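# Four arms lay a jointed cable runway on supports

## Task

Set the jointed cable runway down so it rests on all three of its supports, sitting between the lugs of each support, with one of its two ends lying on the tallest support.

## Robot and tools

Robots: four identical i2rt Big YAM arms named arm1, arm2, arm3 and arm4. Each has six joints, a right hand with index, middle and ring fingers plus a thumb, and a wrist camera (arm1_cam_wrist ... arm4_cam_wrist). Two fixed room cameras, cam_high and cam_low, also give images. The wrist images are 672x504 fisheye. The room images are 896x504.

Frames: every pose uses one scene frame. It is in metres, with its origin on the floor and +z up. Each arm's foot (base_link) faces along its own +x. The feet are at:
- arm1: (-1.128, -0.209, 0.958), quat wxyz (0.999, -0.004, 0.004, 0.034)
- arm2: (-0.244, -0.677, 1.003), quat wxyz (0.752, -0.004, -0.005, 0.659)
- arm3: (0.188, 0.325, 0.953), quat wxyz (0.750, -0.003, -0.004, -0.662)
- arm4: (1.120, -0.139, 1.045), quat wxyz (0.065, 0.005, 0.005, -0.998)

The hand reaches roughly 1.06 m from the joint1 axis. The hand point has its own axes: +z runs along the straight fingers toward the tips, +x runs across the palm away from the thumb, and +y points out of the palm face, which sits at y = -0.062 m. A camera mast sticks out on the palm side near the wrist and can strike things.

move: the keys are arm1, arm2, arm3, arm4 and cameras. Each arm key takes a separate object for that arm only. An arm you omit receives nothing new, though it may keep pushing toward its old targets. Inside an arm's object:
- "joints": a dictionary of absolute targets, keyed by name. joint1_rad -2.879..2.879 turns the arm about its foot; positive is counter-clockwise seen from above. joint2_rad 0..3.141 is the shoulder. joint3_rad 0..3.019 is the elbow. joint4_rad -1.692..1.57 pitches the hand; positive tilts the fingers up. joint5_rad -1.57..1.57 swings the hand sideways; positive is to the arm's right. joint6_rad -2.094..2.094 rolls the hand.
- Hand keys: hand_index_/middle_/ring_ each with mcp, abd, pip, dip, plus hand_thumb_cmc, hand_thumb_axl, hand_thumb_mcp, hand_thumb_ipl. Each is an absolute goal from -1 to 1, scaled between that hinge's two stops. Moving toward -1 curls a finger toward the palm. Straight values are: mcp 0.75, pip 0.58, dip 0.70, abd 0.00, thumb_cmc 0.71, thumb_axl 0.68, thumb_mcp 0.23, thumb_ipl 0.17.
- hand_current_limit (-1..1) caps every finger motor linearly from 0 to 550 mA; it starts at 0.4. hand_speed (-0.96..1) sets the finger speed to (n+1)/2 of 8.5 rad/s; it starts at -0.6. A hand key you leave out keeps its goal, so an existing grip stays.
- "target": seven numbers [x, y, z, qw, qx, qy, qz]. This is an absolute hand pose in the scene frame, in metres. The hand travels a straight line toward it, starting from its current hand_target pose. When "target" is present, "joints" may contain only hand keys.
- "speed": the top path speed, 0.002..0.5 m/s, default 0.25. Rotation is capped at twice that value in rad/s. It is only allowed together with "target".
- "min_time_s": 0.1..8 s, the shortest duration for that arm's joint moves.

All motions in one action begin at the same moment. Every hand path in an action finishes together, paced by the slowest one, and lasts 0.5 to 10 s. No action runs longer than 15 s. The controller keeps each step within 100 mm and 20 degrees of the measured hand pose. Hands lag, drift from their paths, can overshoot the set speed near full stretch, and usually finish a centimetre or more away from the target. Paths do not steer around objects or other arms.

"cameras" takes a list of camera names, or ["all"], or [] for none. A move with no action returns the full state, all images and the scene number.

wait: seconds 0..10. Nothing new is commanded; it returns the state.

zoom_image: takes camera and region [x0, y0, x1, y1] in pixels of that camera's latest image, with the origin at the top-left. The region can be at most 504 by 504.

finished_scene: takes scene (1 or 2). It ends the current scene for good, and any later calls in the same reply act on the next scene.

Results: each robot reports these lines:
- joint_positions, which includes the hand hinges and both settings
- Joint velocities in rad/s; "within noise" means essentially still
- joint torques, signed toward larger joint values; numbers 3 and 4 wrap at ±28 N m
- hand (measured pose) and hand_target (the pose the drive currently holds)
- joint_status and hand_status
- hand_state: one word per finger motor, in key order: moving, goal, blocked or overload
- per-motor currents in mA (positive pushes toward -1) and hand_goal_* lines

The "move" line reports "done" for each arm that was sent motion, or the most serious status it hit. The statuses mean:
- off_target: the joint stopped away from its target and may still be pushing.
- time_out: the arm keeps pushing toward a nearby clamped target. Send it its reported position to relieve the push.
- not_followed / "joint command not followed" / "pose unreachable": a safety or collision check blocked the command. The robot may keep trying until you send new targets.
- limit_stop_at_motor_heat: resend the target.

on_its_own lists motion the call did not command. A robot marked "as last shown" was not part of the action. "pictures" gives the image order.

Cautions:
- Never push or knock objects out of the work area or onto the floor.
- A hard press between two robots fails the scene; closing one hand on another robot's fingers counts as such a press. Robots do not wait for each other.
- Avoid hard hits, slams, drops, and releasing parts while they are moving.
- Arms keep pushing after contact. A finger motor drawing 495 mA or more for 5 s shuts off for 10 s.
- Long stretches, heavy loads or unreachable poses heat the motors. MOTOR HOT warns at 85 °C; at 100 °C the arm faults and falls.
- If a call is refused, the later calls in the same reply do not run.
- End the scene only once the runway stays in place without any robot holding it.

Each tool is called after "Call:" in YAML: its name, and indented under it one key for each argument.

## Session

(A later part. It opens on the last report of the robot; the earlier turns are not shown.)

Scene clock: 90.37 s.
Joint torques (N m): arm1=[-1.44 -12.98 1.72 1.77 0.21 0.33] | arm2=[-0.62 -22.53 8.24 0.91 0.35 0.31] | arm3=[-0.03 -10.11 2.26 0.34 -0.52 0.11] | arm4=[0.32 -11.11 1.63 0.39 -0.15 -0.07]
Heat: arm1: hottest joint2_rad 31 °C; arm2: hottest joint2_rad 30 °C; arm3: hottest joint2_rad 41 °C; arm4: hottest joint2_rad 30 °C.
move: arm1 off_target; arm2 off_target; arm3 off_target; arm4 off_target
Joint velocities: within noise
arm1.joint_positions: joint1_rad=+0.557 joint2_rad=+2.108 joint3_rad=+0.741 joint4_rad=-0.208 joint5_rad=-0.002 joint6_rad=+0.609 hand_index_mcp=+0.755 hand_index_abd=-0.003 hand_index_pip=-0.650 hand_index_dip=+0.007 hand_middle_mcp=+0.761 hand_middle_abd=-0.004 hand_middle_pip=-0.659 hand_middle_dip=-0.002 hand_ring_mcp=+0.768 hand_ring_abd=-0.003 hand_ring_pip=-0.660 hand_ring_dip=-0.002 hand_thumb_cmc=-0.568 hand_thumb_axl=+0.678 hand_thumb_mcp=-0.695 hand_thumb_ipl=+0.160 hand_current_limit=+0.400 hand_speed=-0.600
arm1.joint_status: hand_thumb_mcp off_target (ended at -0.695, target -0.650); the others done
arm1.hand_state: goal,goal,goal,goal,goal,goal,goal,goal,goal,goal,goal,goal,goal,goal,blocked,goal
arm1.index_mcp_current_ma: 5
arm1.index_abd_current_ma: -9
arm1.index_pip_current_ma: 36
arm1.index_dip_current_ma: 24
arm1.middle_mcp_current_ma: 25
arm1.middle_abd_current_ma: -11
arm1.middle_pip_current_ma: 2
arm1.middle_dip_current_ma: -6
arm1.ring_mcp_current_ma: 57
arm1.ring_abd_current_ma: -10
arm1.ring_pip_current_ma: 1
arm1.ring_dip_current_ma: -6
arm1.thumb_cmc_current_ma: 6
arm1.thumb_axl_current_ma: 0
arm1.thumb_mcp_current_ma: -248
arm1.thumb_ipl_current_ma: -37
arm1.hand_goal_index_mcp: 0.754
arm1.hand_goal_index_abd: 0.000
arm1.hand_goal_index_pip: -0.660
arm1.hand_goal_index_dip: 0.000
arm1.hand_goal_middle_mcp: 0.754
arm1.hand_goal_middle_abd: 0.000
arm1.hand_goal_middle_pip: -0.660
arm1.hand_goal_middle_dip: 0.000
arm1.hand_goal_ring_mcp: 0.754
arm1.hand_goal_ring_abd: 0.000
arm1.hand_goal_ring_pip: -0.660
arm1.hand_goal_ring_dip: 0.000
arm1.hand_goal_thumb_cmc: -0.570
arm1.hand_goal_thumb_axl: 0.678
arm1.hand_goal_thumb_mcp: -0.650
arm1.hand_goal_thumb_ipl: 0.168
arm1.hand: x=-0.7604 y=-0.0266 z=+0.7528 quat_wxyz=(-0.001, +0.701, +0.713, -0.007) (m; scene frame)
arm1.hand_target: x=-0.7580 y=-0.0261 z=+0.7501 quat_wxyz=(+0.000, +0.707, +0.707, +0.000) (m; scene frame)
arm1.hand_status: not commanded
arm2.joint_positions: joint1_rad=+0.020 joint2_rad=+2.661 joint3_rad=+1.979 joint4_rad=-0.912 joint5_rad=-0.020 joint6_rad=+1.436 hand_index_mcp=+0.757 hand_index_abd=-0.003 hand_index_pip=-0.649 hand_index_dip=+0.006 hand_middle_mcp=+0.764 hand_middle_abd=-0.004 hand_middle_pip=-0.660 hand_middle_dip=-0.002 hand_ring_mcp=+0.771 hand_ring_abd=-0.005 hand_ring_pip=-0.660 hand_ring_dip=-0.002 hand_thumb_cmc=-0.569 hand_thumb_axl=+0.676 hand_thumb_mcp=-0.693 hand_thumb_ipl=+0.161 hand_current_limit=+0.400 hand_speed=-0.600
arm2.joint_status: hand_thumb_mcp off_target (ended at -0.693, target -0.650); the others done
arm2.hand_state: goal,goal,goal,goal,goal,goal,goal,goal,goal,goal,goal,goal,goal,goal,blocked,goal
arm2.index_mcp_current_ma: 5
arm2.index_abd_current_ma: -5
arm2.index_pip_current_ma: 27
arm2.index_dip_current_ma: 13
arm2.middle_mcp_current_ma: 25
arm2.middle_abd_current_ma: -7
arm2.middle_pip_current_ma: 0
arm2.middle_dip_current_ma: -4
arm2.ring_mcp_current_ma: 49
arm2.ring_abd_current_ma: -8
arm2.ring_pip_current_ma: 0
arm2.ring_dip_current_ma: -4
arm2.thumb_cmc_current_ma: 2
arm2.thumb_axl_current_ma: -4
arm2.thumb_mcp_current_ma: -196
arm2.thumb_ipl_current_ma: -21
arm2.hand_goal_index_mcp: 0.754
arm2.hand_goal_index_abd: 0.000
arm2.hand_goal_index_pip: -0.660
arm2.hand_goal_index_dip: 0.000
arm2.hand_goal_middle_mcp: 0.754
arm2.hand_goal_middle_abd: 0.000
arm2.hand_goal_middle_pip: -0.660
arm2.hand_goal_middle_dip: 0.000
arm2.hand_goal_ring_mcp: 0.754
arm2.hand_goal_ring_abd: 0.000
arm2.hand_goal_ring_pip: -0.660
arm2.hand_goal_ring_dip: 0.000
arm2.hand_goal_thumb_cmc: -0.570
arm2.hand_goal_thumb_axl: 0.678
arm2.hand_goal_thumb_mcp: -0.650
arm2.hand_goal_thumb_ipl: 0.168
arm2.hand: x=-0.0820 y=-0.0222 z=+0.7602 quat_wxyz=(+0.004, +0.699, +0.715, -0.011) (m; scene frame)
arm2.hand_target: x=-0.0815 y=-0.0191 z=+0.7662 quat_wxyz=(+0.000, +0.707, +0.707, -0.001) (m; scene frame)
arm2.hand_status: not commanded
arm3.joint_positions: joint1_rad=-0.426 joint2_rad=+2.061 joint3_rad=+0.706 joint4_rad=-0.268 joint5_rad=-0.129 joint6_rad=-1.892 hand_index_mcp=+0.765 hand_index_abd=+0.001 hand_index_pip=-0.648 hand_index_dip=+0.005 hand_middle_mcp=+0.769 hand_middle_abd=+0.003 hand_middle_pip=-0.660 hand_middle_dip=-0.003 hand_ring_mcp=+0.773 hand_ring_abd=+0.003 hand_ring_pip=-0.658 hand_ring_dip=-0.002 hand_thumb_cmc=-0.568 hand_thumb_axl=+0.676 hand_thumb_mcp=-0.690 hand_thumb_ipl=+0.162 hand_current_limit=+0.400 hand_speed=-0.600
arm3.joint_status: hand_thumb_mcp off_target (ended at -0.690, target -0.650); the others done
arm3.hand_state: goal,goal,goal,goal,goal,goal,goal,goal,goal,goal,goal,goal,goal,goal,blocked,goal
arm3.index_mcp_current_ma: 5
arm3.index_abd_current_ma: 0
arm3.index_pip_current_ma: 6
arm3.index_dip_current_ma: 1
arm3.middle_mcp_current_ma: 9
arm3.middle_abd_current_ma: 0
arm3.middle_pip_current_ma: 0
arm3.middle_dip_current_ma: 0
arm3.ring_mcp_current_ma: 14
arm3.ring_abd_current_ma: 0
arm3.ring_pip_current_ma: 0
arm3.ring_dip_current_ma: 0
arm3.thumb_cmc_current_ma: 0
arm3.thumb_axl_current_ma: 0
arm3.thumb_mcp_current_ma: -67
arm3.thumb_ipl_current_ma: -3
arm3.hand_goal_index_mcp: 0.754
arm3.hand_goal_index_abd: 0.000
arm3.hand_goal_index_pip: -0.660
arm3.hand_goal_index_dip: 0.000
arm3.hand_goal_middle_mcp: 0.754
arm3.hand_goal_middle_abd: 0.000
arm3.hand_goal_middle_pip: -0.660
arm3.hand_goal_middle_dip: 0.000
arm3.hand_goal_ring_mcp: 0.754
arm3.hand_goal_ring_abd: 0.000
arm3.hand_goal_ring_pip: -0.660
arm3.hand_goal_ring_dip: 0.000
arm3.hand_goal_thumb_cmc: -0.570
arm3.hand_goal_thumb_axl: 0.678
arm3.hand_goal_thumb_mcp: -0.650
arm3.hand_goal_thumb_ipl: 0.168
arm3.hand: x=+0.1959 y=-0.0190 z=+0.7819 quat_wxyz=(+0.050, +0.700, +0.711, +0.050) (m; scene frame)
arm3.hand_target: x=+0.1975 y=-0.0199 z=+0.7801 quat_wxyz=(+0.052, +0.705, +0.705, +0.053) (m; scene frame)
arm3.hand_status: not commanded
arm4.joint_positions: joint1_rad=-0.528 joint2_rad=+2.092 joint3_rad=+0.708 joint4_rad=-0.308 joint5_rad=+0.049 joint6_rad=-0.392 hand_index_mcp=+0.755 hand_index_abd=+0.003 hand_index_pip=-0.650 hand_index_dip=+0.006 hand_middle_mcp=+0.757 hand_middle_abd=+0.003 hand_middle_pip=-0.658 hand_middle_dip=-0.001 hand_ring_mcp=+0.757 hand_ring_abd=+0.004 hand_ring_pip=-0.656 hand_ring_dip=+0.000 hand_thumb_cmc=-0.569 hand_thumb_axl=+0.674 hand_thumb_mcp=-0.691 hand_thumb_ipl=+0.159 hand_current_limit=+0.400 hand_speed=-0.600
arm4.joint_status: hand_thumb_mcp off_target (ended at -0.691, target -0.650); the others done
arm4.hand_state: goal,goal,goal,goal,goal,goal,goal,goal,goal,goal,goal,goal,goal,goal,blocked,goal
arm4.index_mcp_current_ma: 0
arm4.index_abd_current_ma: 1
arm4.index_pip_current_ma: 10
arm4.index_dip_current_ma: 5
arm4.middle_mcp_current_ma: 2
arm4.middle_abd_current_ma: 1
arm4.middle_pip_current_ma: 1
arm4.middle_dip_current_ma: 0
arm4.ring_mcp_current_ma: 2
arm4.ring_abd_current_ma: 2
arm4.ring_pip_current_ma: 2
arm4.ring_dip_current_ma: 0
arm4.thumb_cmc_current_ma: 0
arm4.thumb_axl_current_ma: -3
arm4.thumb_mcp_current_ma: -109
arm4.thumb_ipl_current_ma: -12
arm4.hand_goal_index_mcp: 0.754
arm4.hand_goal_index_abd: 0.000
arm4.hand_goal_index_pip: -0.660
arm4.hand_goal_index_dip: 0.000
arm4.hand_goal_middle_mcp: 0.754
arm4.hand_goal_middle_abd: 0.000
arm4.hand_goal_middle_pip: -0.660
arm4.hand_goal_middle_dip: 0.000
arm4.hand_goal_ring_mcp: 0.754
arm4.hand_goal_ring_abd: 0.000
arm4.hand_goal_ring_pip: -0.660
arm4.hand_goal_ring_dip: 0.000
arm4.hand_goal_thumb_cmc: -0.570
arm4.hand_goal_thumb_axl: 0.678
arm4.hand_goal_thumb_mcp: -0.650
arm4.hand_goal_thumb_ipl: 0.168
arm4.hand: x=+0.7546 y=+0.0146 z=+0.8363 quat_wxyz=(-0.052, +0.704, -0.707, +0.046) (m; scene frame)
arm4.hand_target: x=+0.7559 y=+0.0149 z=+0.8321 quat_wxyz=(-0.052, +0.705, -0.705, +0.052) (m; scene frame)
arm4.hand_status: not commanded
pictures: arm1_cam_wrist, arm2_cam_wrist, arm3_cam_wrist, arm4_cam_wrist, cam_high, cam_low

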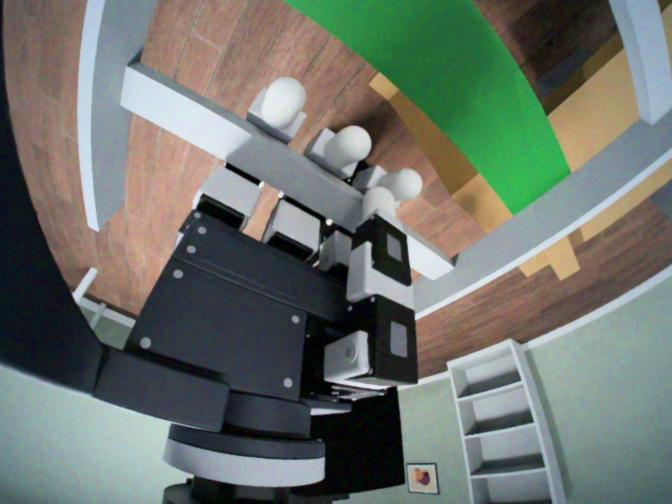

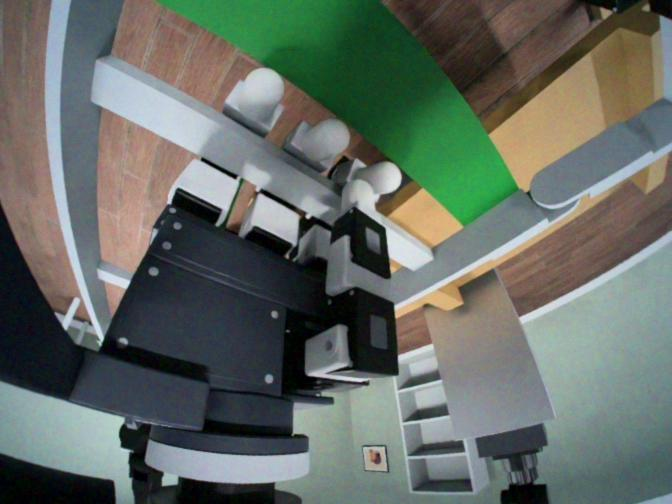

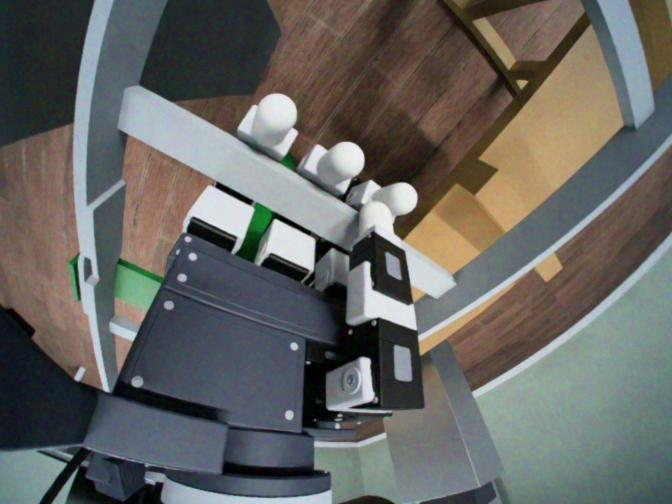

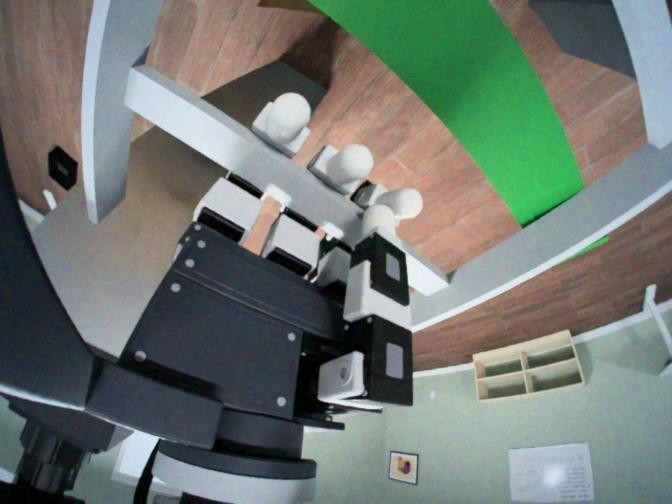

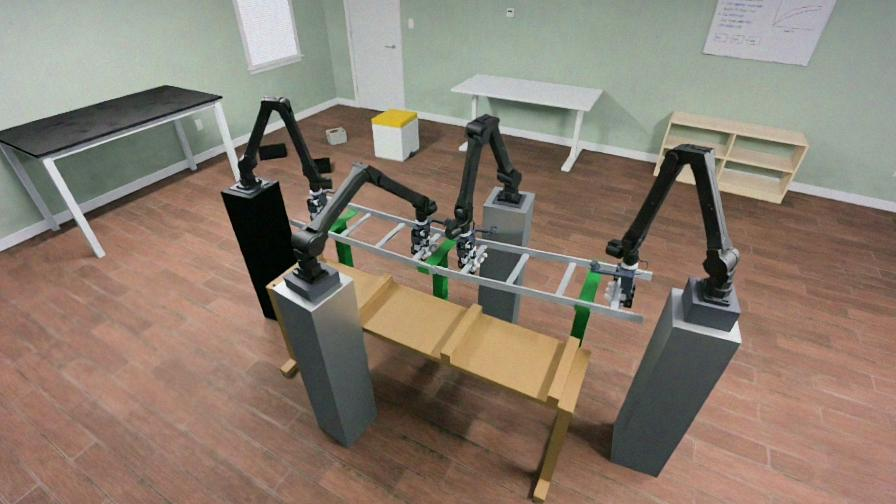

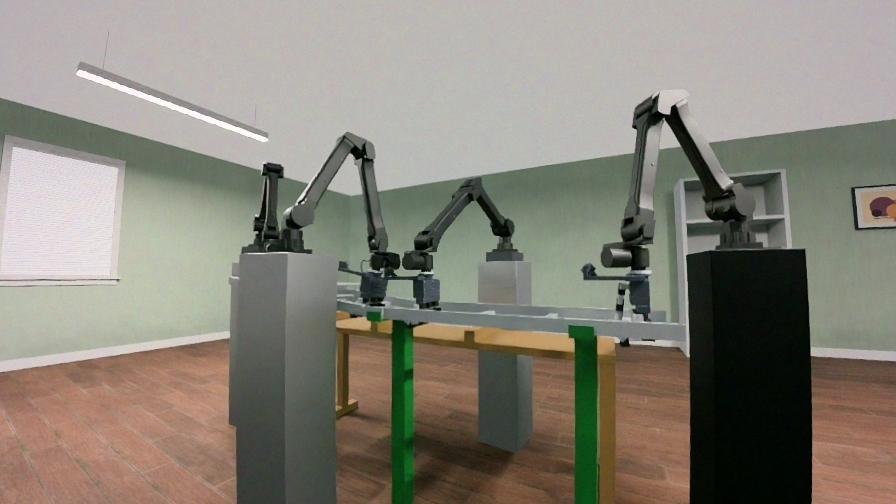

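Call:
move:
  arm2: {"target": [-0.0885, -0.020, 0.764, 0, 0.7071, 0.7071, 0], "speed": 0.05}

Call:
move:
  arm1: {"joints": {"hand_index_pip": 0.3, "hand_middle_pip": 0.3, "hand_ring_pip": 0.3, "hand_thumb_mcp": -0.66}}
  arm2: {"joints": {"hand_index_pip": 0.3, "hand_middle_pip": 0.3, "hand_ring_pip": 0.3, "hand_thumb_mcp": -0.66}}
  arm3: {"joints": {"hand_index_pip": 0.3, "hand_middle_pip": 0.3, "hand_ring_pip": 0.3, "hand_thumb_mcp": -0.66}}
  arm4: {"joints": {"hand_index_pip": 0.3, "hand_middle_pip": 0.3, "hand_ring_pip": 0.3, "hand_thumb_mcp": -0.66}}
  cameras: ["arm2_cam_wrist", "cam_high"]

Call:
move:
  arm1: {"joints": {"hand_index_pip": 0.577, "hand_middle_pip": 0.577, "hand_ring_pip": 0.577, "hand_index_dip": 0.696, "hand_middle_dip": 0.696, "hand_ring_dip": 0.696, "hand_thumb_mcp": 0.226}}
  arm2: {"joints": {"hand_index_pip": 0.577, "hand_middle_pip": 0.577, "hand_ring_pip": 0.577, "hand_index_dip": 0.696, "hand_middle_dip": 0.696, "hand_ring_dip": 0.696, "hand_thumb_mcp": 0.226}}
  arm3: {"joints": {"hand_index_pip": 0.577, "hand_middle_pip": 0.577, "hand_ring_pip": 0.577, "hand_index_dip": 0.696, "hand_middle_dip": 0.696, "hand_ring_dip": 0.696, "hand_thumb_mcp": 0.226}}
  arm4: {"joints": {"hand_index_pip": 0.577, "hand_middle_pip": 0.577, "hand_ring_pip": 0.577, "hand_index_dip": 0.696, "hand_middle_dip": 0.696, "hand_ring_dip": 0.696, "hand_thumb_mcp": 0.226}}
  cameras: ["all"]

Scene clock: 92.07 s.
Joint torques (N m): arm1=[-1.49 -12.92 1.72 1.76 0.2 0.33] | arm2=[-0.03 -22.65 7.54 0.81 0.36 0.3] | arm3=[0.03 -10.11 2.28 0.34 -0.52 0.11] | arm4=[0.32 -11.16 1.62 0.39 -0.15 -0.07]
Heat: arm1: hottest joint2_rad 31 °C; arm2: hottest joint2_rad 30 °C; arm3: hottest joint2_rad 41 °C; arm4: hottest joint2_rad 30 °C.
move: arm2 done
Joint velocities: within noise
arm1, arm3, arm4: as last shown
arm2.joint_positions: joint1_rad=+0.023 joint2_rad=+2.661 joint3_rad=+1.979 joint4_rad=-0.900 joint5_rad=-0.019 joint6_rad=+1.449 hand_index_mcp=+0.756 hand_index_abd=-0.003 hand_index_pip=-0.649 hand_index_dip=+0.006 hand_middle_mcp=+0.759 hand_middle_abd=-0.003 hand_middle_pip=-0.660 hand_middle_dip=-0.002 hand_ring_mcp=+0.768 hand_ring_abd=-0.004 hand_ring_pip=-0.660 hand_ring_dip=-0.002 hand_thumb_cmc=-0.569 hand_thumb_axl=+0.676 hand_thumb_mcp=-0.693 hand_thumb_ipl=+0.161 hand_current_limit=+0.400 hand_speed=-0.600
arm2.joint_status: not commanded
arm2.hand_state: goal,goal,goal,goal,goal,goal,goal,goal,goal,goal,goal,goal,goal,goal,blocked,goal
arm2.index_mcp_current_ma: 4
arm2.index_abd_current_ma: -5
arm2.index_pip_current_ma: 28
arm2.index_dip_current_ma: 13
arm2.middle_mcp_current_ma: 11
arm2.middle_abd_current_ma: -6
arm2.middle_pip_current_ma: 0
arm2.middle_dip_current_ma: -4
arm2.ring_mcp_current_ma: 39
arm2.ring_abd_current_ma: -7
arm2.ring_pip_current_ma: 0
arm2.ring_dip_current_ma: -4
arm2.thumb_cmc_current_ma: 2
arm2.thumb_axl_current_ma: -4
arm2.thumb_mcp_current_ma: -195
arm2.thumb_ipl_current_ma: -21
arm2.hand_goal_index_mcp: 0.754
arm2.hand_goal_index_abd: 0.000
arm2.hand_goal_index_pip: -0.660
arm2.hand_goal_index_dip: 0.000
arm2.hand_goal_middle_mcp: 0.754
arm2.hand_goal_middle_abd: 0.000
arm2.hand_goal_middle_pip: -0.660
arm2.hand_goal_middle_dip: 0.000
arm2.hand_goal_ring_mcp: 0.754
arm2.hand_goal_ring_abd: 0.000
arm2.hand_goal_ring_pip: -0.660
arm2.hand_goal_ring_dip: 0.000
arm2.hand_goal_thumb_cmc: -0.570
arm2.hand_goal_thumb_axl: 0.678
arm2.hand_goal_thumb_mcp: -0.650
arm2.hand_goal_thumb_ipl: 0.168
arm2.hand: x=-0.0835 y=-0.0200 z=+0.7601 quat_wxyz=(+0.001, +0.703, +0.711, -0.006) (m; scene frame)
arm2.hand_target: x=-0.0885 y=-0.0199 z=+0.7640 quat_wxyz=(+0.000, +0.707, +0.707, +0.000) (m; scene frame)
arm2.hand_status: done (0.006 m and 1.0 deg from the pose sent, 0.008 m and 1.8 deg at the start)
pictures: none

Scene clock: 93.23 s.
Joint torques (N m): arm1=[-1.44 -12.92 1.69 1.76 0.2 0.32] | arm2=[-0.5 -21.48 7.68 0.65 0.16 0.24] | arm3=[-0.03 -10.23 2.24 0.36 -0.5 0.11] | arm4=[0.38 -10.99 1.61 0.35 -0.13 -0.08]
Heat: arm1: hottest joint2_rad 31 °C; arm2: hottest joint2_rad 30 °C; arm3: hottest joint2_rad 41 °C; arm4: hottest joint2_rad 30 °C.
move: arm1 done; arm2 done; arm3 done; arm4 done
Joint velocities: within noise
arm1.joint_positions: joint1_rad=+0.557 joint2_rad=+2.108 joint3_rad=+0.741 joint4_rad=-0.208 joint5_rad=-0.002 joint6_rad=+0.609 hand_index_mcp=+0.755 hand_index_abd=-0.003 hand_index_pip=+0.298 hand_index_dip=+0.004 hand_middle_mcp=+0.759 hand_middle_abd=-0.004 hand_middle_pip=+0.298 hand_middle_dip=-0.002 hand_ring_mcp=+0.767 hand_ring_abd=-0.003 hand_ring_pip=+0.298 hand_ring_dip=-0.002 hand_thumb_cmc=-0.568 hand_thumb_axl=+0.678 hand_thumb_mcp=-0.664 hand_thumb_ipl=+0.166 hand_current_limit=+0.400 hand_speed=-0.600
arm1.joint_status: all done
arm1.hand_state: goal,goal,goal,goal,goal,goal,goal,goal,goal,goal,goal,goal,goal,goal,goal,goal
arm1.index_mcp_current_ma: 4
arm1.index_abd_current_ma: -9
arm1.index_pip_current_ma: -6
arm1.index_dip_current_ma: 12
arm1.middle_mcp_current_ma: 19
arm1.middle_abd_current_ma: -11
arm1.middle_pip_current_ma: -6
arm1.middle_dip_current_ma: -6
arm1.ring_mcp_current_ma: 53
arm1.ring_abd_current_ma: -10
arm1.ring_pip_current_ma: -6
arm1.ring_dip_current_ma: -6
arm1.thumb_cmc_current_ma: 6
arm1.thumb_axl_current_ma: 0
arm1.thumb_mcp_current_ma: -18
arm1.thumb_ipl_current_ma: -10
arm1.hand_goal_index_mcp: 0.754
arm1.hand_goal_index_abd: 0.000
arm1.hand_goal_index_pip: 0.300
arm1.hand_goal_index_dip: 0.000
arm1.hand_goal_middle_mcp: 0.754
arm1.hand_goal_middle_abd: 0.000
arm1.hand_goal_middle_pip: 0.300
arm1.hand_goal_middle_dip: 0.000
arm1.hand_goal_ring_mcp: 0.754
arm1.hand_goal_ring_abd: 0.000
arm1.hand_goal_ring_pip: 0.300
arm1.hand_goal_ring_dip: 0.000
arm1.hand_goal_thumb_cmc: -0.570
arm1.hand_goal_thumb_axl: 0.678
arm1.hand_goal_thumb_mcp: -0.660
arm1.hand_goal_thumb_ipl: 0.168
arm1.hand: x=-0.7605 y=-0.0266 z=+0.7528 quat_wxyz=(-0.001, +0.701, +0.713, -0.007) (m; scene frame)
arm1.hand_target: x=-0.7580 y=-0.0261 z=+0.7502 quat_wxyz=(+0.000, +0.707, +0.707, +0.000) (m; scene frame)
arm1.hand_status: not commanded
arm2.joint_positions: joint1_rad=+0.033 joint2_rad=+2.646 joint3_rad=+1.979 joint4_rad=-0.896 joint5_rad=-0.015 joint6_rad=+1.454 hand_index_mcp=+0.756 hand_index_abd=-0.003 hand_index_pip=+0.298 hand_index_dip=+0.001 hand_middle_mcp=+0.753 hand_middle_abd=-0.003 hand_middle_pip=+0.298 hand_middle_dip=-0.003 hand_ring_mcp=+0.754 hand_ring_abd=-0.003 hand_ring_pip=+0.298 hand_ring_dip=-0.002 hand_thumb_cmc=-0.569 hand_thumb_axl=+0.676 hand_thumb_mcp=-0.664 hand_thumb_ipl=+0.166 hand_current_limit=+0.400 hand_speed=-0.600
arm2.joint_status: all done
arm2.hand_state: goal,goal,goal,goal,goal,goal,goal,goal,goal,goal,goal,goal,goal,goal,goal,goal
arm2.index_mcp_current_ma: 3
arm2.index_abd_current_ma: -5
arm2.index_pip_current_ma: -4
arm2.index_dip_current_ma: 2
arm2.middle_mcp_current_ma: -2
arm2.middle_abd_current_ma: -5
arm2.middle_pip_current_ma: -3
arm2.middle_dip_current_ma: -5
arm2.ring_mcp_current_ma: 0
arm2.ring_abd_current_ma: -5
arm2.ring_pip_current_ma: -3
arm2.ring_dip_current_ma: -4
arm2.thumb_cmc_current_ma: 2
arm2.thumb_axl_current_ma: -4
arm2.thumb_mcp_current_ma: -11
arm2.thumb_ipl_current_ma: -5
arm2.hand_goal_index_mcp: 0.754
arm2.hand_goal_index_abd: 0.000
arm2.hand_goal_index_pip: 0.300
arm2.hand_goal_index_dip: 0.000
arm2.hand_goal_middle_mcp: 0.754
arm2.hand_goal_middle_abd: 0.000
arm2.hand_goal_middle_pip: 0.300
arm2.hand_goal_middle_dip: 0.000
arm2.hand_goal_ring_mcp: 0.754
arm2.hand_goal_ring_abd: 0.000
arm2.hand_goal_ring_pip: 0.300
arm2.hand_goal_ring_dip: 0.000
arm2.hand_goal_thumb_cmc: -0.570
arm2.hand_goal_thumb_axl: 0.678
arm2.hand_goal_thumb_mcp: -0.660
arm2.hand_goal_thumb_ipl: 0.168
arm2.hand: x=-0.0886 y=-0.0125 z=+0.7702 quat_wxyz=(-0.004, +0.701, +0.713, +0.003) (m; scene frame)
arm2.hand_target: x=-0.0885 y=-0.0200 z=+0.7639 quat_wxyz=(+0.000, +0.707, +0.707, +0.000) (m; scene frame)
arm2.hand_status: not commanded
arm3.joint_positions: joint1_rad=-0.426 joint2_rad=+2.061 joint3_rad=+0.706 joint4_rad=-0.268 joint5_rad=-0.129 joint6_rad=-1.892 hand_index_mcp=+0.764 hand_index_abd=+0.001 hand_index_pip=+0.298 hand_index_dip=+0.003 hand_middle_mcp=+0.769 hand_middle_abd=+0.003 hand_middle_pip=+0.298 hand_middle_dip=-0.003 hand_ring_mcp=+0.773 hand_ring_abd=+0.003 hand_ring_pip=+0.298 hand_ring_dip=-0.002 hand_thumb_cmc=-0.569 hand_thumb_axl=+0.676 hand_thumb_mcp=-0.666 hand_thumb_ipl=+0.165 hand_current_limit=+0.400 hand_speed=-0.600
arm3.joint_status: all done
arm3.hand_state: goal,goal,goal,goal,goal,goal,goal,goal,goal,goal,goal,goal,goal,goal,goal,goal
arm3.index_mcp_current_ma: 5
arm3.index_abd_current_ma: 0
arm3.index_pip_current_ma: 0
arm3.index_dip_current_ma: 1
arm3.middle_mcp_current_ma: 9
arm3.middle_abd_current_ma: 0
arm3.middle_pip_current_ma: 0
arm3.middle_dip_current_ma: 0
arm3.ring_mcp_current_ma: 13
arm3.ring_abd_current_ma: 0
arm3.ring_pip_current_ma: 0
arm3.ring_dip_current_ma: 0
arm3.thumb_cmc_current_ma: 0
arm3.thumb_axl_current_ma: 0
arm3.thumb_mcp_current_ma: -2
arm3.thumb_ipl_current_ma: -1
arm3.hand_goal_index_mcp: 0.754
arm3.hand_goal_index_abd: 0.000
arm3.hand_goal_index_pip: 0.300
arm3.hand_goal_index_dip: 0.000
arm3.hand_goal_middle_mcp: 0.754
arm3.hand_goal_middle_abd: 0.000
arm3.hand_goal_middle_pip: 0.300
arm3.hand_goal_middle_dip: 0.000
arm3.hand_goal_ring_mcp: 0.754
arm3.hand_goal_ring_abd: 0.000
arm3.hand_goal_ring_pip: 0.300
arm3.hand_goal_ring_dip: 0.000
arm3.hand_goal_thumb_cmc: -0.570
arm3.hand_goal_thumb_axl: 0.678
arm3.hand_goal_thumb_mcp: -0.660
arm3.hand_goal_thumb_ipl: 0.168
arm3.hand: x=+0.1959 y=-0.0190 z=+0.7819 quat_wxyz=(+0.050, +0.700, +0.711, +0.050) (m; scene frame)
arm3.hand_target: x=+0.1975 y=-0.0199 z=+0.7801 quat_wxyz=(+0.052, +0.705, +0.705, +0.053) (m; scene frame)
arm3.hand_status: not commanded
arm4.joint_positions: joint1_rad=-0.528 joint2_rad=+2.092 joint3_rad=+0.708 joint4_rad=-0.308 joint5_rad=+0.049 joint6_rad=-0.392 hand_index_mcp=+0.755 hand_index_abd=+0.003 hand_index_pip=+0.297 hand_index_dip=+0.003 hand_middle_mcp=+0.755 hand_middle_abd=+0.003 hand_middle_pip=+0.298 hand_middle_dip=-0.001 hand_ring_mcp=+0.755 hand_ring_abd=+0.004 hand_ring_pip=+0.298 hand_ring_dip=+0.000 hand_thumb_cmc=-0.569 hand_thumb_axl=+0.675 hand_thumb_mcp=-0.663 hand_thumb_ipl=+0.166 hand_current_limit=+0.400 hand_speed=-0.600
arm4.joint_status: all done
arm4.hand_state: goal,goal,goal,goal,goal,goal,goal,goal,goal,goal,goal,goal,goal,goal,goal,goal
arm4.index_mcp_current_ma: 0
arm4.index_abd_current_ma: 1
arm4.index_pip_current_ma: -1
arm4.index_dip_current_ma: 2
arm4.middle_mcp_current_ma: 0
arm4.middle_abd_current_ma: 1
arm4.middle_pip_current_ma: -1
arm4.middle_dip_current_ma: 0
arm4.ring_mcp_current_ma: 0
arm4.ring_abd_current_ma: 2
arm4.ring_pip_current_ma: -1
arm4.ring_dip_current_ma: 0
arm4.thumb_cmc_current_ma: 0
arm4.thumb_axl_current_ma: -2
arm4.thumb_mcp_current_ma: -2
arm4.thumb_ipl_current_ma: -2
arm4.hand_goal_index_mcp: 0.754
arm4.hand_goal_index_abd: 0.000
arm4.hand_goal_index_pip: 0.300
arm4.hand_goal_index_dip: 0.000
arm4.hand_goal_middle_mcp: 0.754
arm4.hand_goal_middle_abd: 0.000
arm4.hand_goal_middle_pip: 0.300
arm4.hand_goal_middle_dip: 0.000
arm4.hand_goal_ring_mcp: 0.754
arm4.hand_goal_ring_abd: 0.000
arm4.hand_goal_ring_pip: 0.300
arm4.hand_goal_ring_dip: 0.000
arm4.hand_goal_thumb_cmc: -0.570
arm4.hand_goal_thumb_axl: 0.678
arm4.hand_goal_thumb_mcp: -0.660
arm4.hand_goal_thumb_ipl: 0.168
arm4.hand: x=+0.7546 y=+0.0146 z=+0.8363 quat_wxyz=(-0.052, +0.704, -0.707, +0.046) (m; scene frame)
arm4.hand_target: x=+0.7559 y=+0.0149 z=+0.8321 quat_wxyz=(-0.052, +0.705, -0.705, +0.052) (m; scene frame)
arm4.hand_status: not commanded
pictures: arm2_cam_wrist, cam_high

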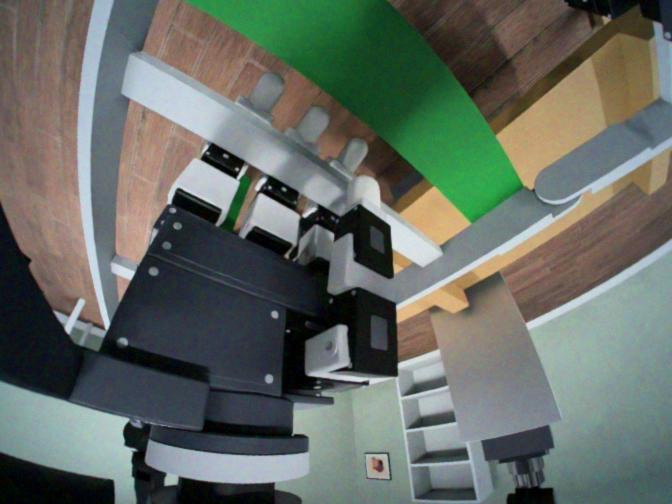

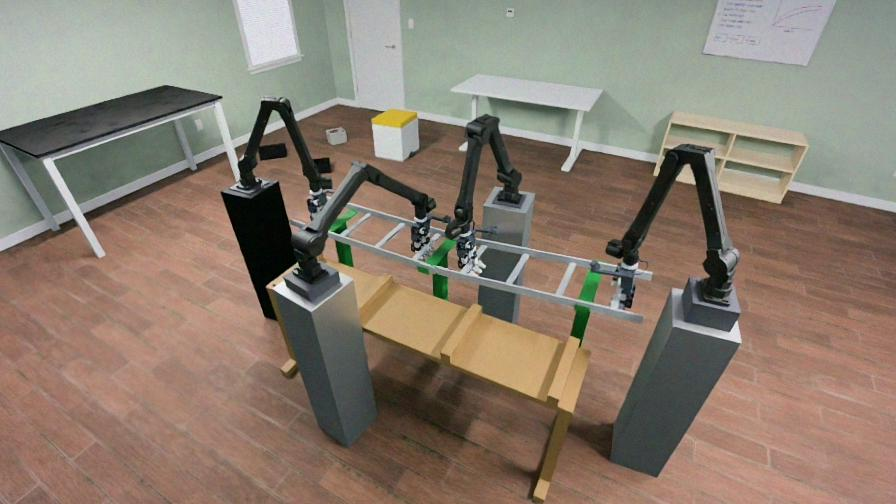

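Scene clock: 94.50 s.
Joint torques (N m): arm1=[-1.49 -12.98 1.7 1.74 0.22 0.33] | arm2=[-0.85 -21.19 7.65 0.64 0.16 0.23] | arm3=[0.09 -10.23 2.29 0.32 -0.5 0.11] | arm4=[0.32 -10.99 1.62 0.36 -0.15 -0.07]
Heat: arm1: hottest joint2_rad 31 °C; arm2: hottest joint2_rad 30 °C; arm3: hottest joint2_rad 41 °C; arm4: hottest joint2_rad 30 °C.
move: arm1 done; arm2 done; arm3 done; arm4 done
Joint velocities: within noise
arm1.joint_positions: joint1_rad=+0.557 joint2_rad=+2.108 joint3_rad=+0.741 joint4_rad=-0.208 joint5_rad=-0.003 joint6_rad=+0.609 hand_index_mcp=+0.755 hand_index_abd=-0.003 hand_index_pip=+0.575 hand_index_dip=+0.693 hand_middle_mcp=+0.758 hand_middle_abd=-0.004 hand_middle_pip=+0.575 hand_middle_dip=+0.694 hand_ring_mcp=+0.766 hand_ring_abd=-0.003 hand_ring_pip=+0.575 hand_ring_dip=+0.694 hand_thumb_cmc=-0.568 hand_thumb_axl=+0.678 hand_thumb_mcp=+0.214 hand_thumb_ipl=+0.166 hand_current_limit=+0.400 hand_speed=-0.600
arm1.joint_status: all done
arm1.hand_state: goal,goal,goal,goal,goal,goal,goal,goal,goal,goal,goal,goal,goal,goal,goal,goal
arm1.index_mcp_current_ma: 4
arm1.index_abd_current_ma: -9
arm1.index_pip_current_ma: -9
arm1.index_dip_current_ma: -9
arm1.middle_mcp_current_ma: 13
arm1.middle_abd_current_ma: -10
arm1.middle_pip_current_ma: -10
arm1.middle_dip_current_ma: -8
arm1.ring_mcp_current_ma: 46
arm1.ring_abd_current_ma: -10
arm1.ring_pip_current_ma: -10
arm1.ring_dip_current_ma: -7
arm1.thumb_cmc_current_ma: 6
arm1.thumb_axl_current_ma: 0
arm1.thumb_mcp_current_ma: -57
arm1.thumb_ipl_current_ma: -10
arm1.hand_goal_index_mcp: 0.754
arm1.hand_goal_index_abd: 0.000
arm1.hand_goal_index_pip: 0.578
arm1.hand_goal_index_dip: 0.696
arm1.hand_goal_middle_mcp: 0.754
arm1.hand_goal_middle_abd: 0.000
arm1.hand_goal_middle_pip: 0.578
arm1.hand_goal_middle_dip: 0.696
arm1.hand_goal_ring_mcp: 0.754
arm1.hand_goal_ring_abd: 0.000
arm1.hand_goal_ring_pip: 0.578
arm1.hand_goal_ring_dip: 0.696
arm1.hand_goal_thumb_cmc: -0.570
arm1.hand_goal_thumb_axl: 0.678
arm1.hand_goal_thumb_mcp: 0.226
arm1.hand_goal_thumb_ipl: 0.168
arm1.hand: x=-0.7605 y=-0.0265 z=+0.7527 quat_wxyz=(-0.001, +0.701, +0.713, -0.007) (m; scene frame)
arm1.hand_target: x=-0.7580 y=-0.0260 z=+0.7502 quat_wxyz=(+0.000, +0.707, +0.707, +0.000) (m; scene frame)
arm1.hand_status: not commanded
arm2.joint_positions: joint1_rad=+0.033 joint2_rad=+2.646 joint3_rad=+1.979 joint4_rad=-0.896 joint5_rad=-0.015 joint6_rad=+1.454 hand_index_mcp=+0.755 hand_index_abd=-0.003 hand_index_pip=+0.575 hand_index_dip=+0.693 hand_middle_mcp=+0.753 hand_middle_abd=-0.003 hand_middle_pip=+0.575 hand_middle_dip=+0.693 hand_ring_mcp=+0.754 hand_ring_abd=-0.003 hand_ring_pip=+0.575 hand_ring_dip=+0.693 hand_thumb_cmc=-0.569 hand_thumb_axl=+0.676 hand_thumb_mcp=+0.214 hand_thumb_ipl=+0.166 hand_current_limit=+0.400 hand_speed=-0.600
arm2.joint_status: all done
arm2.hand_state: goal,goal,goal,goal,goal,goal,goal,goal,goal,goal,goal,goal,goal,goal,goal,goal
arm2.index_mcp_current_ma: 2
arm2.index_abd_current_ma: -5
arm2.index_pip_current_ma: -6
arm2.index_dip_current_ma: -5
arm2.middle_mcp_current_ma: -2
arm2.middle_abd_current_ma: -5
arm2.middle_pip_current_ma: -6
arm2.middle_dip_current_ma: -6
arm2.ring_mcp_current_ma: 0
arm2.ring_abd_current_ma: -5
arm2.ring_pip_current_ma: -5
arm2.ring_dip_current_ma: -5
arm2.thumb_cmc_current_ma: 2
arm2.thumb_axl_current_ma: -4
arm2.thumb_mcp_current_ma: -42
arm2.thumb_ipl_current_ma: -5
arm2.hand_goal_index_mcp: 0.754
arm2.hand_goal_index_abd: 0.000
arm2.hand_goal_index_pip: 0.578
arm2.hand_goal_index_dip: 0.696
arm2.hand_goal_middle_mcp: 0.754
arm2.hand_goal_middle_abd: 0.000
arm2.hand_goal_middle_pip: 0.578
arm2.hand_goal_middle_dip: 0.696
arm2.hand_goal_ring_mcp: 0.754
arm2.hand_goal_ring_abd: 0.000
arm2.hand_goal_ring_pip: 0.578
arm2.hand_goal_ring_dip: 0.696
arm2.hand_goal_thumb_cmc: -0.570
arm2.hand_goal_thumb_axl: 0.678
arm2.hand_goal_thumb_mcp: 0.226
arm2.hand_goal_thumb_ipl: 0.168
arm2.hand: x=-0.0885 y=-0.0125 z=+0.7703 quat_wxyz=(-0.003, +0.701, +0.713, +0.003) (m; scene frame)
arm2.hand_target: x=-0.0884 y=-0.0200 z=+0.7640 quat_wxyz=(+0.000, +0.707, +0.707, +0.000) (m; scene frame)
arm2.hand_status: not commanded
arm3.joint_positions: joint1_rad=-0.426 joint2_rad=+2.061 joint3_rad=+0.706 joint4_rad=-0.268 joint5_rad=-0.129 joint6_rad=-1.892 hand_index_mcp=+0.763 hand_index_abd=+0.001 hand_index_pip=+0.575 hand_index_dip=+0.694 hand_middle_mcp=+0.768 hand_middle_abd=+0.003 hand_middle_pip=+0.575 hand_middle_dip=+0.693 hand_ring_mcp=+0.772 hand_ring_abd=+0.003 hand_ring_pip=+0.575 hand_ring_dip=+0.693 hand_thumb_cmc=-0.569 hand_thumb_axl=+0.676 hand_thumb_mcp=+0.214 hand_thumb_ipl=+0.165 hand_current_limit=+0.400 hand_speed=-0.600
arm3.joint_status: all done
arm3.hand_state: goal,goal,goal,goal,goal,goal,goal,goal,goal,goal,goal,goal,goal,goal,goal,goal
arm3.index_mcp_current_ma: 4
arm3.index_abd_current_ma: 0
arm3.index_pip_current_ma: 0
arm3.index_dip_current_ma: 0
arm3.middle_mcp_current_ma: 8
arm3.middle_abd_current_ma: 0
arm3.middle_pip_current_ma: -1
arm3.middle_dip_current_ma: -1
arm3.ring_mcp_current_ma: 13
arm3.ring_abd_current_ma: 0
arm3.ring_pip_current_ma: 0
arm3.ring_dip_current_ma: -1
arm3.thumb_cmc_current_ma: 0
arm3.thumb_axl_current_ma: 0
arm3.thumb_mcp_current_ma: -9
arm3.thumb_ipl_current_ma: -1
arm3.hand_goal_index_mcp: 0.754
arm3.hand_goal_index_abd: 0.000
arm3.hand_goal_index_pip: 0.578
arm3.hand_goal_index_dip: 0.696
arm3.hand_goal_middle_mcp: 0.754
arm3.hand_goal_middle_abd: 0.000
arm3.hand_goal_middle_pip: 0.578
arm3.hand_goal_middle_dip: 0.696
arm3.hand_goal_ring_mcp: 0.754
arm3.hand_goal_ring_abd: 0.000
arm3.hand_goal_ring_pip: 0.578
arm3.hand_goal_ring_dip: 0.696
arm3.hand_goal_thumb_cmc: -0.570
arm3.hand_goal_thumb_axl: 0.678
arm3.hand_goal_thumb_mcp: 0.226
arm3.hand_goal_thumb_ipl: 0.168
arm3.hand: x=+0.1959 y=-0.0190 z=+0.7819 quat_wxyz=(+0.050, +0.700, +0.711, +0.050) (m; scene frame)
arm3.hand_target: x=+0.1975 y=-0.0199 z=+0.7801 quat_wxyz=(+0.052, +0.705, +0.705, +0.053) (m; scene frame)
arm3.hand_status: not commanded
arm4.joint_positions: joint1_rad=-0.528 joint2_rad=+2.092 joint3_rad=+0.708 joint4_rad=-0.308 joint5_rad=+0.049 joint6_rad=-0.392 hand_index_mcp=+0.755 hand_index_abd=+0.003 hand_index_pip=+0.574 hand_index_dip=+0.693 hand_middle_mcp=+0.754 hand_middle_abd=+0.003 hand_middle_pip=+0.574 hand_middle_dip=+0.693 hand_ring_mcp=+0.754 hand_ring_abd=+0.004 hand_ring_pip=+0.574 hand_ring_dip=+0.693 hand_thumb_cmc=-0.569 hand_thumb_axl=+0.675 hand_thumb_mcp=+0.215 hand_thumb_ipl=+0.166 hand_current_limit=+0.400 hand_speed=-0.600
arm4.joint_status: all done
arm4.hand_state: goal,goal,goal,goal,goal,goal,goal,goal,goal,goal,goal,goal,goal,goal,goal,goal
arm4.index_mcp_current_ma: 0
arm4.index_abd_current_ma: 1
arm4.index_pip_current_ma: -3
arm4.index_dip_current_ma: -1
arm4.middle_mcp_current_ma: 0
arm4.middle_abd_current_ma: 1
arm4.middle_pip_current_ma: -2
arm4.middle_dip_current_ma: -2
arm4.ring_mcp_current_ma: 0
arm4.ring_abd_current_ma: 2
arm4.ring_pip_current_ma: -2
arm4.ring_dip_current_ma: -1
arm4.thumb_cmc_current_ma: 0
arm4.thumb_axl_current_ma: -2
arm4.thumb_mcp_current_ma: -15
arm4.thumb_ipl_current_ma: -2
arm4.hand_goal_index_mcp: 0.754
arm4.hand_goal_index_abd: 0.000
arm4.hand_goal_index_pip: 0.578
arm4.hand_goal_index_dip: 0.696
arm4.hand_goal_middle_mcp: 0.754
arm4.hand_goal_middle_abd: 0.000
arm4.hand_goal_middle_pip: 0.578
arm4.hand_goal_middle_dip: 0.696
arm4.hand_goal_ring_mcp: 0.754
arm4.hand_goal_ring_abd: 0.000
arm4.hand_goal_ring_pip: 0.578
arm4.hand_goal_ring_dip: 0.696
arm4.hand_goal_thumb_cmc: -0.570
arm4.hand_goal_thumb_axl: 0.678
arm4.hand_goal_thumb_mcp: 0.226
arm4.hand_goal_thumb_ipl: 0.168
arm4.hand: x=+0.7546 y=+0.0145 z=+0.8363 quat_wxyz=(-0.052, +0.704, -0.707, +0.046) (m; scene frame)
arm4.hand_target: x=+0.7559 y=+0.0149 z=+0.8321 quat_wxyz=(-0.052, +0.705, -0.705, +0.052) (m; scene frame)
arm4.hand_status: not commanded
pictures: arm1_cam_wrist, arm2_cam_wrist, arm3_cam_wrist, arm4_cam_wrist, cam_high, cam_low

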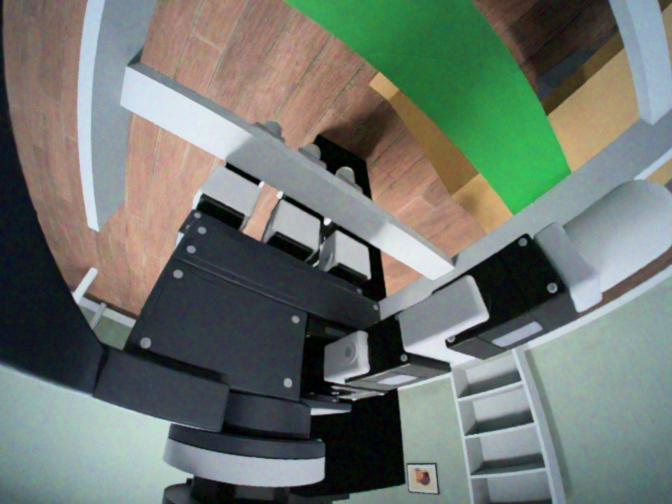

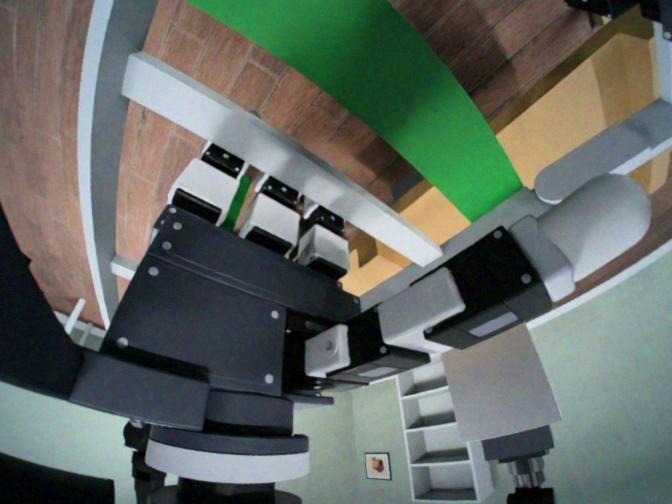

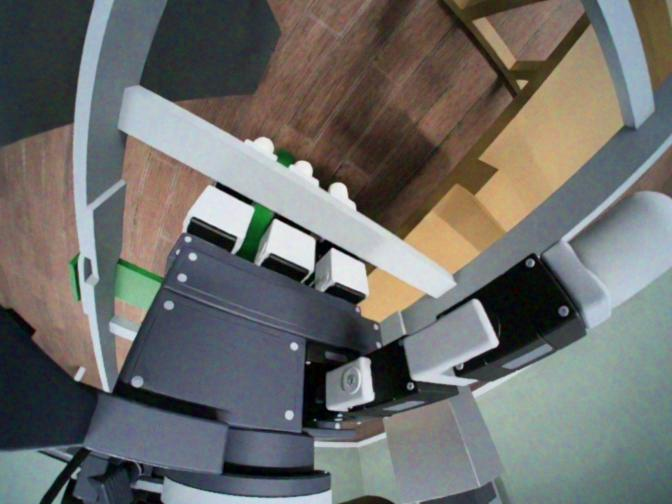

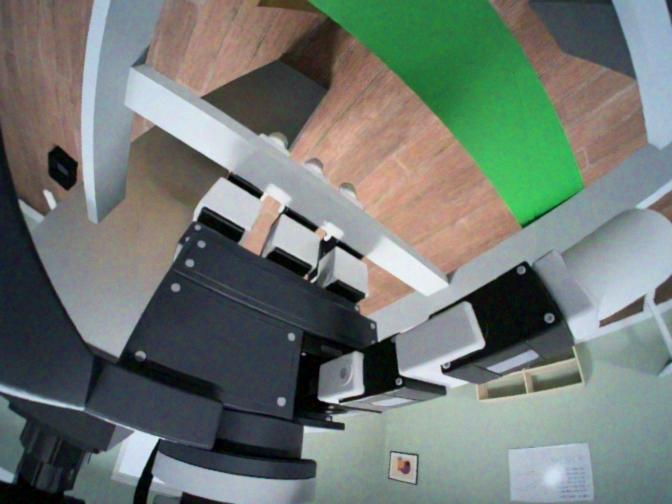

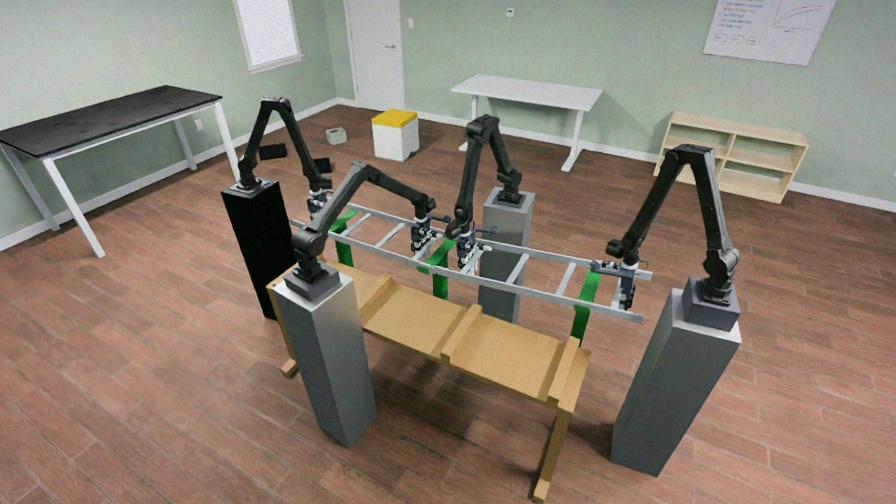

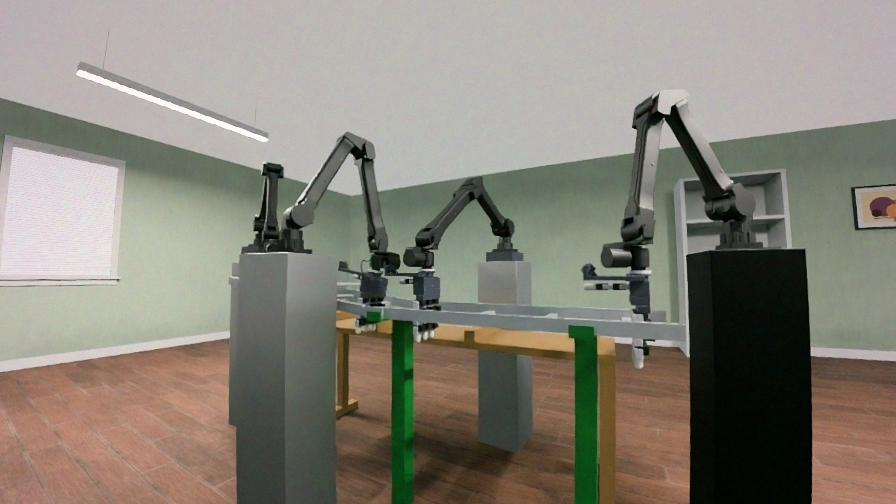

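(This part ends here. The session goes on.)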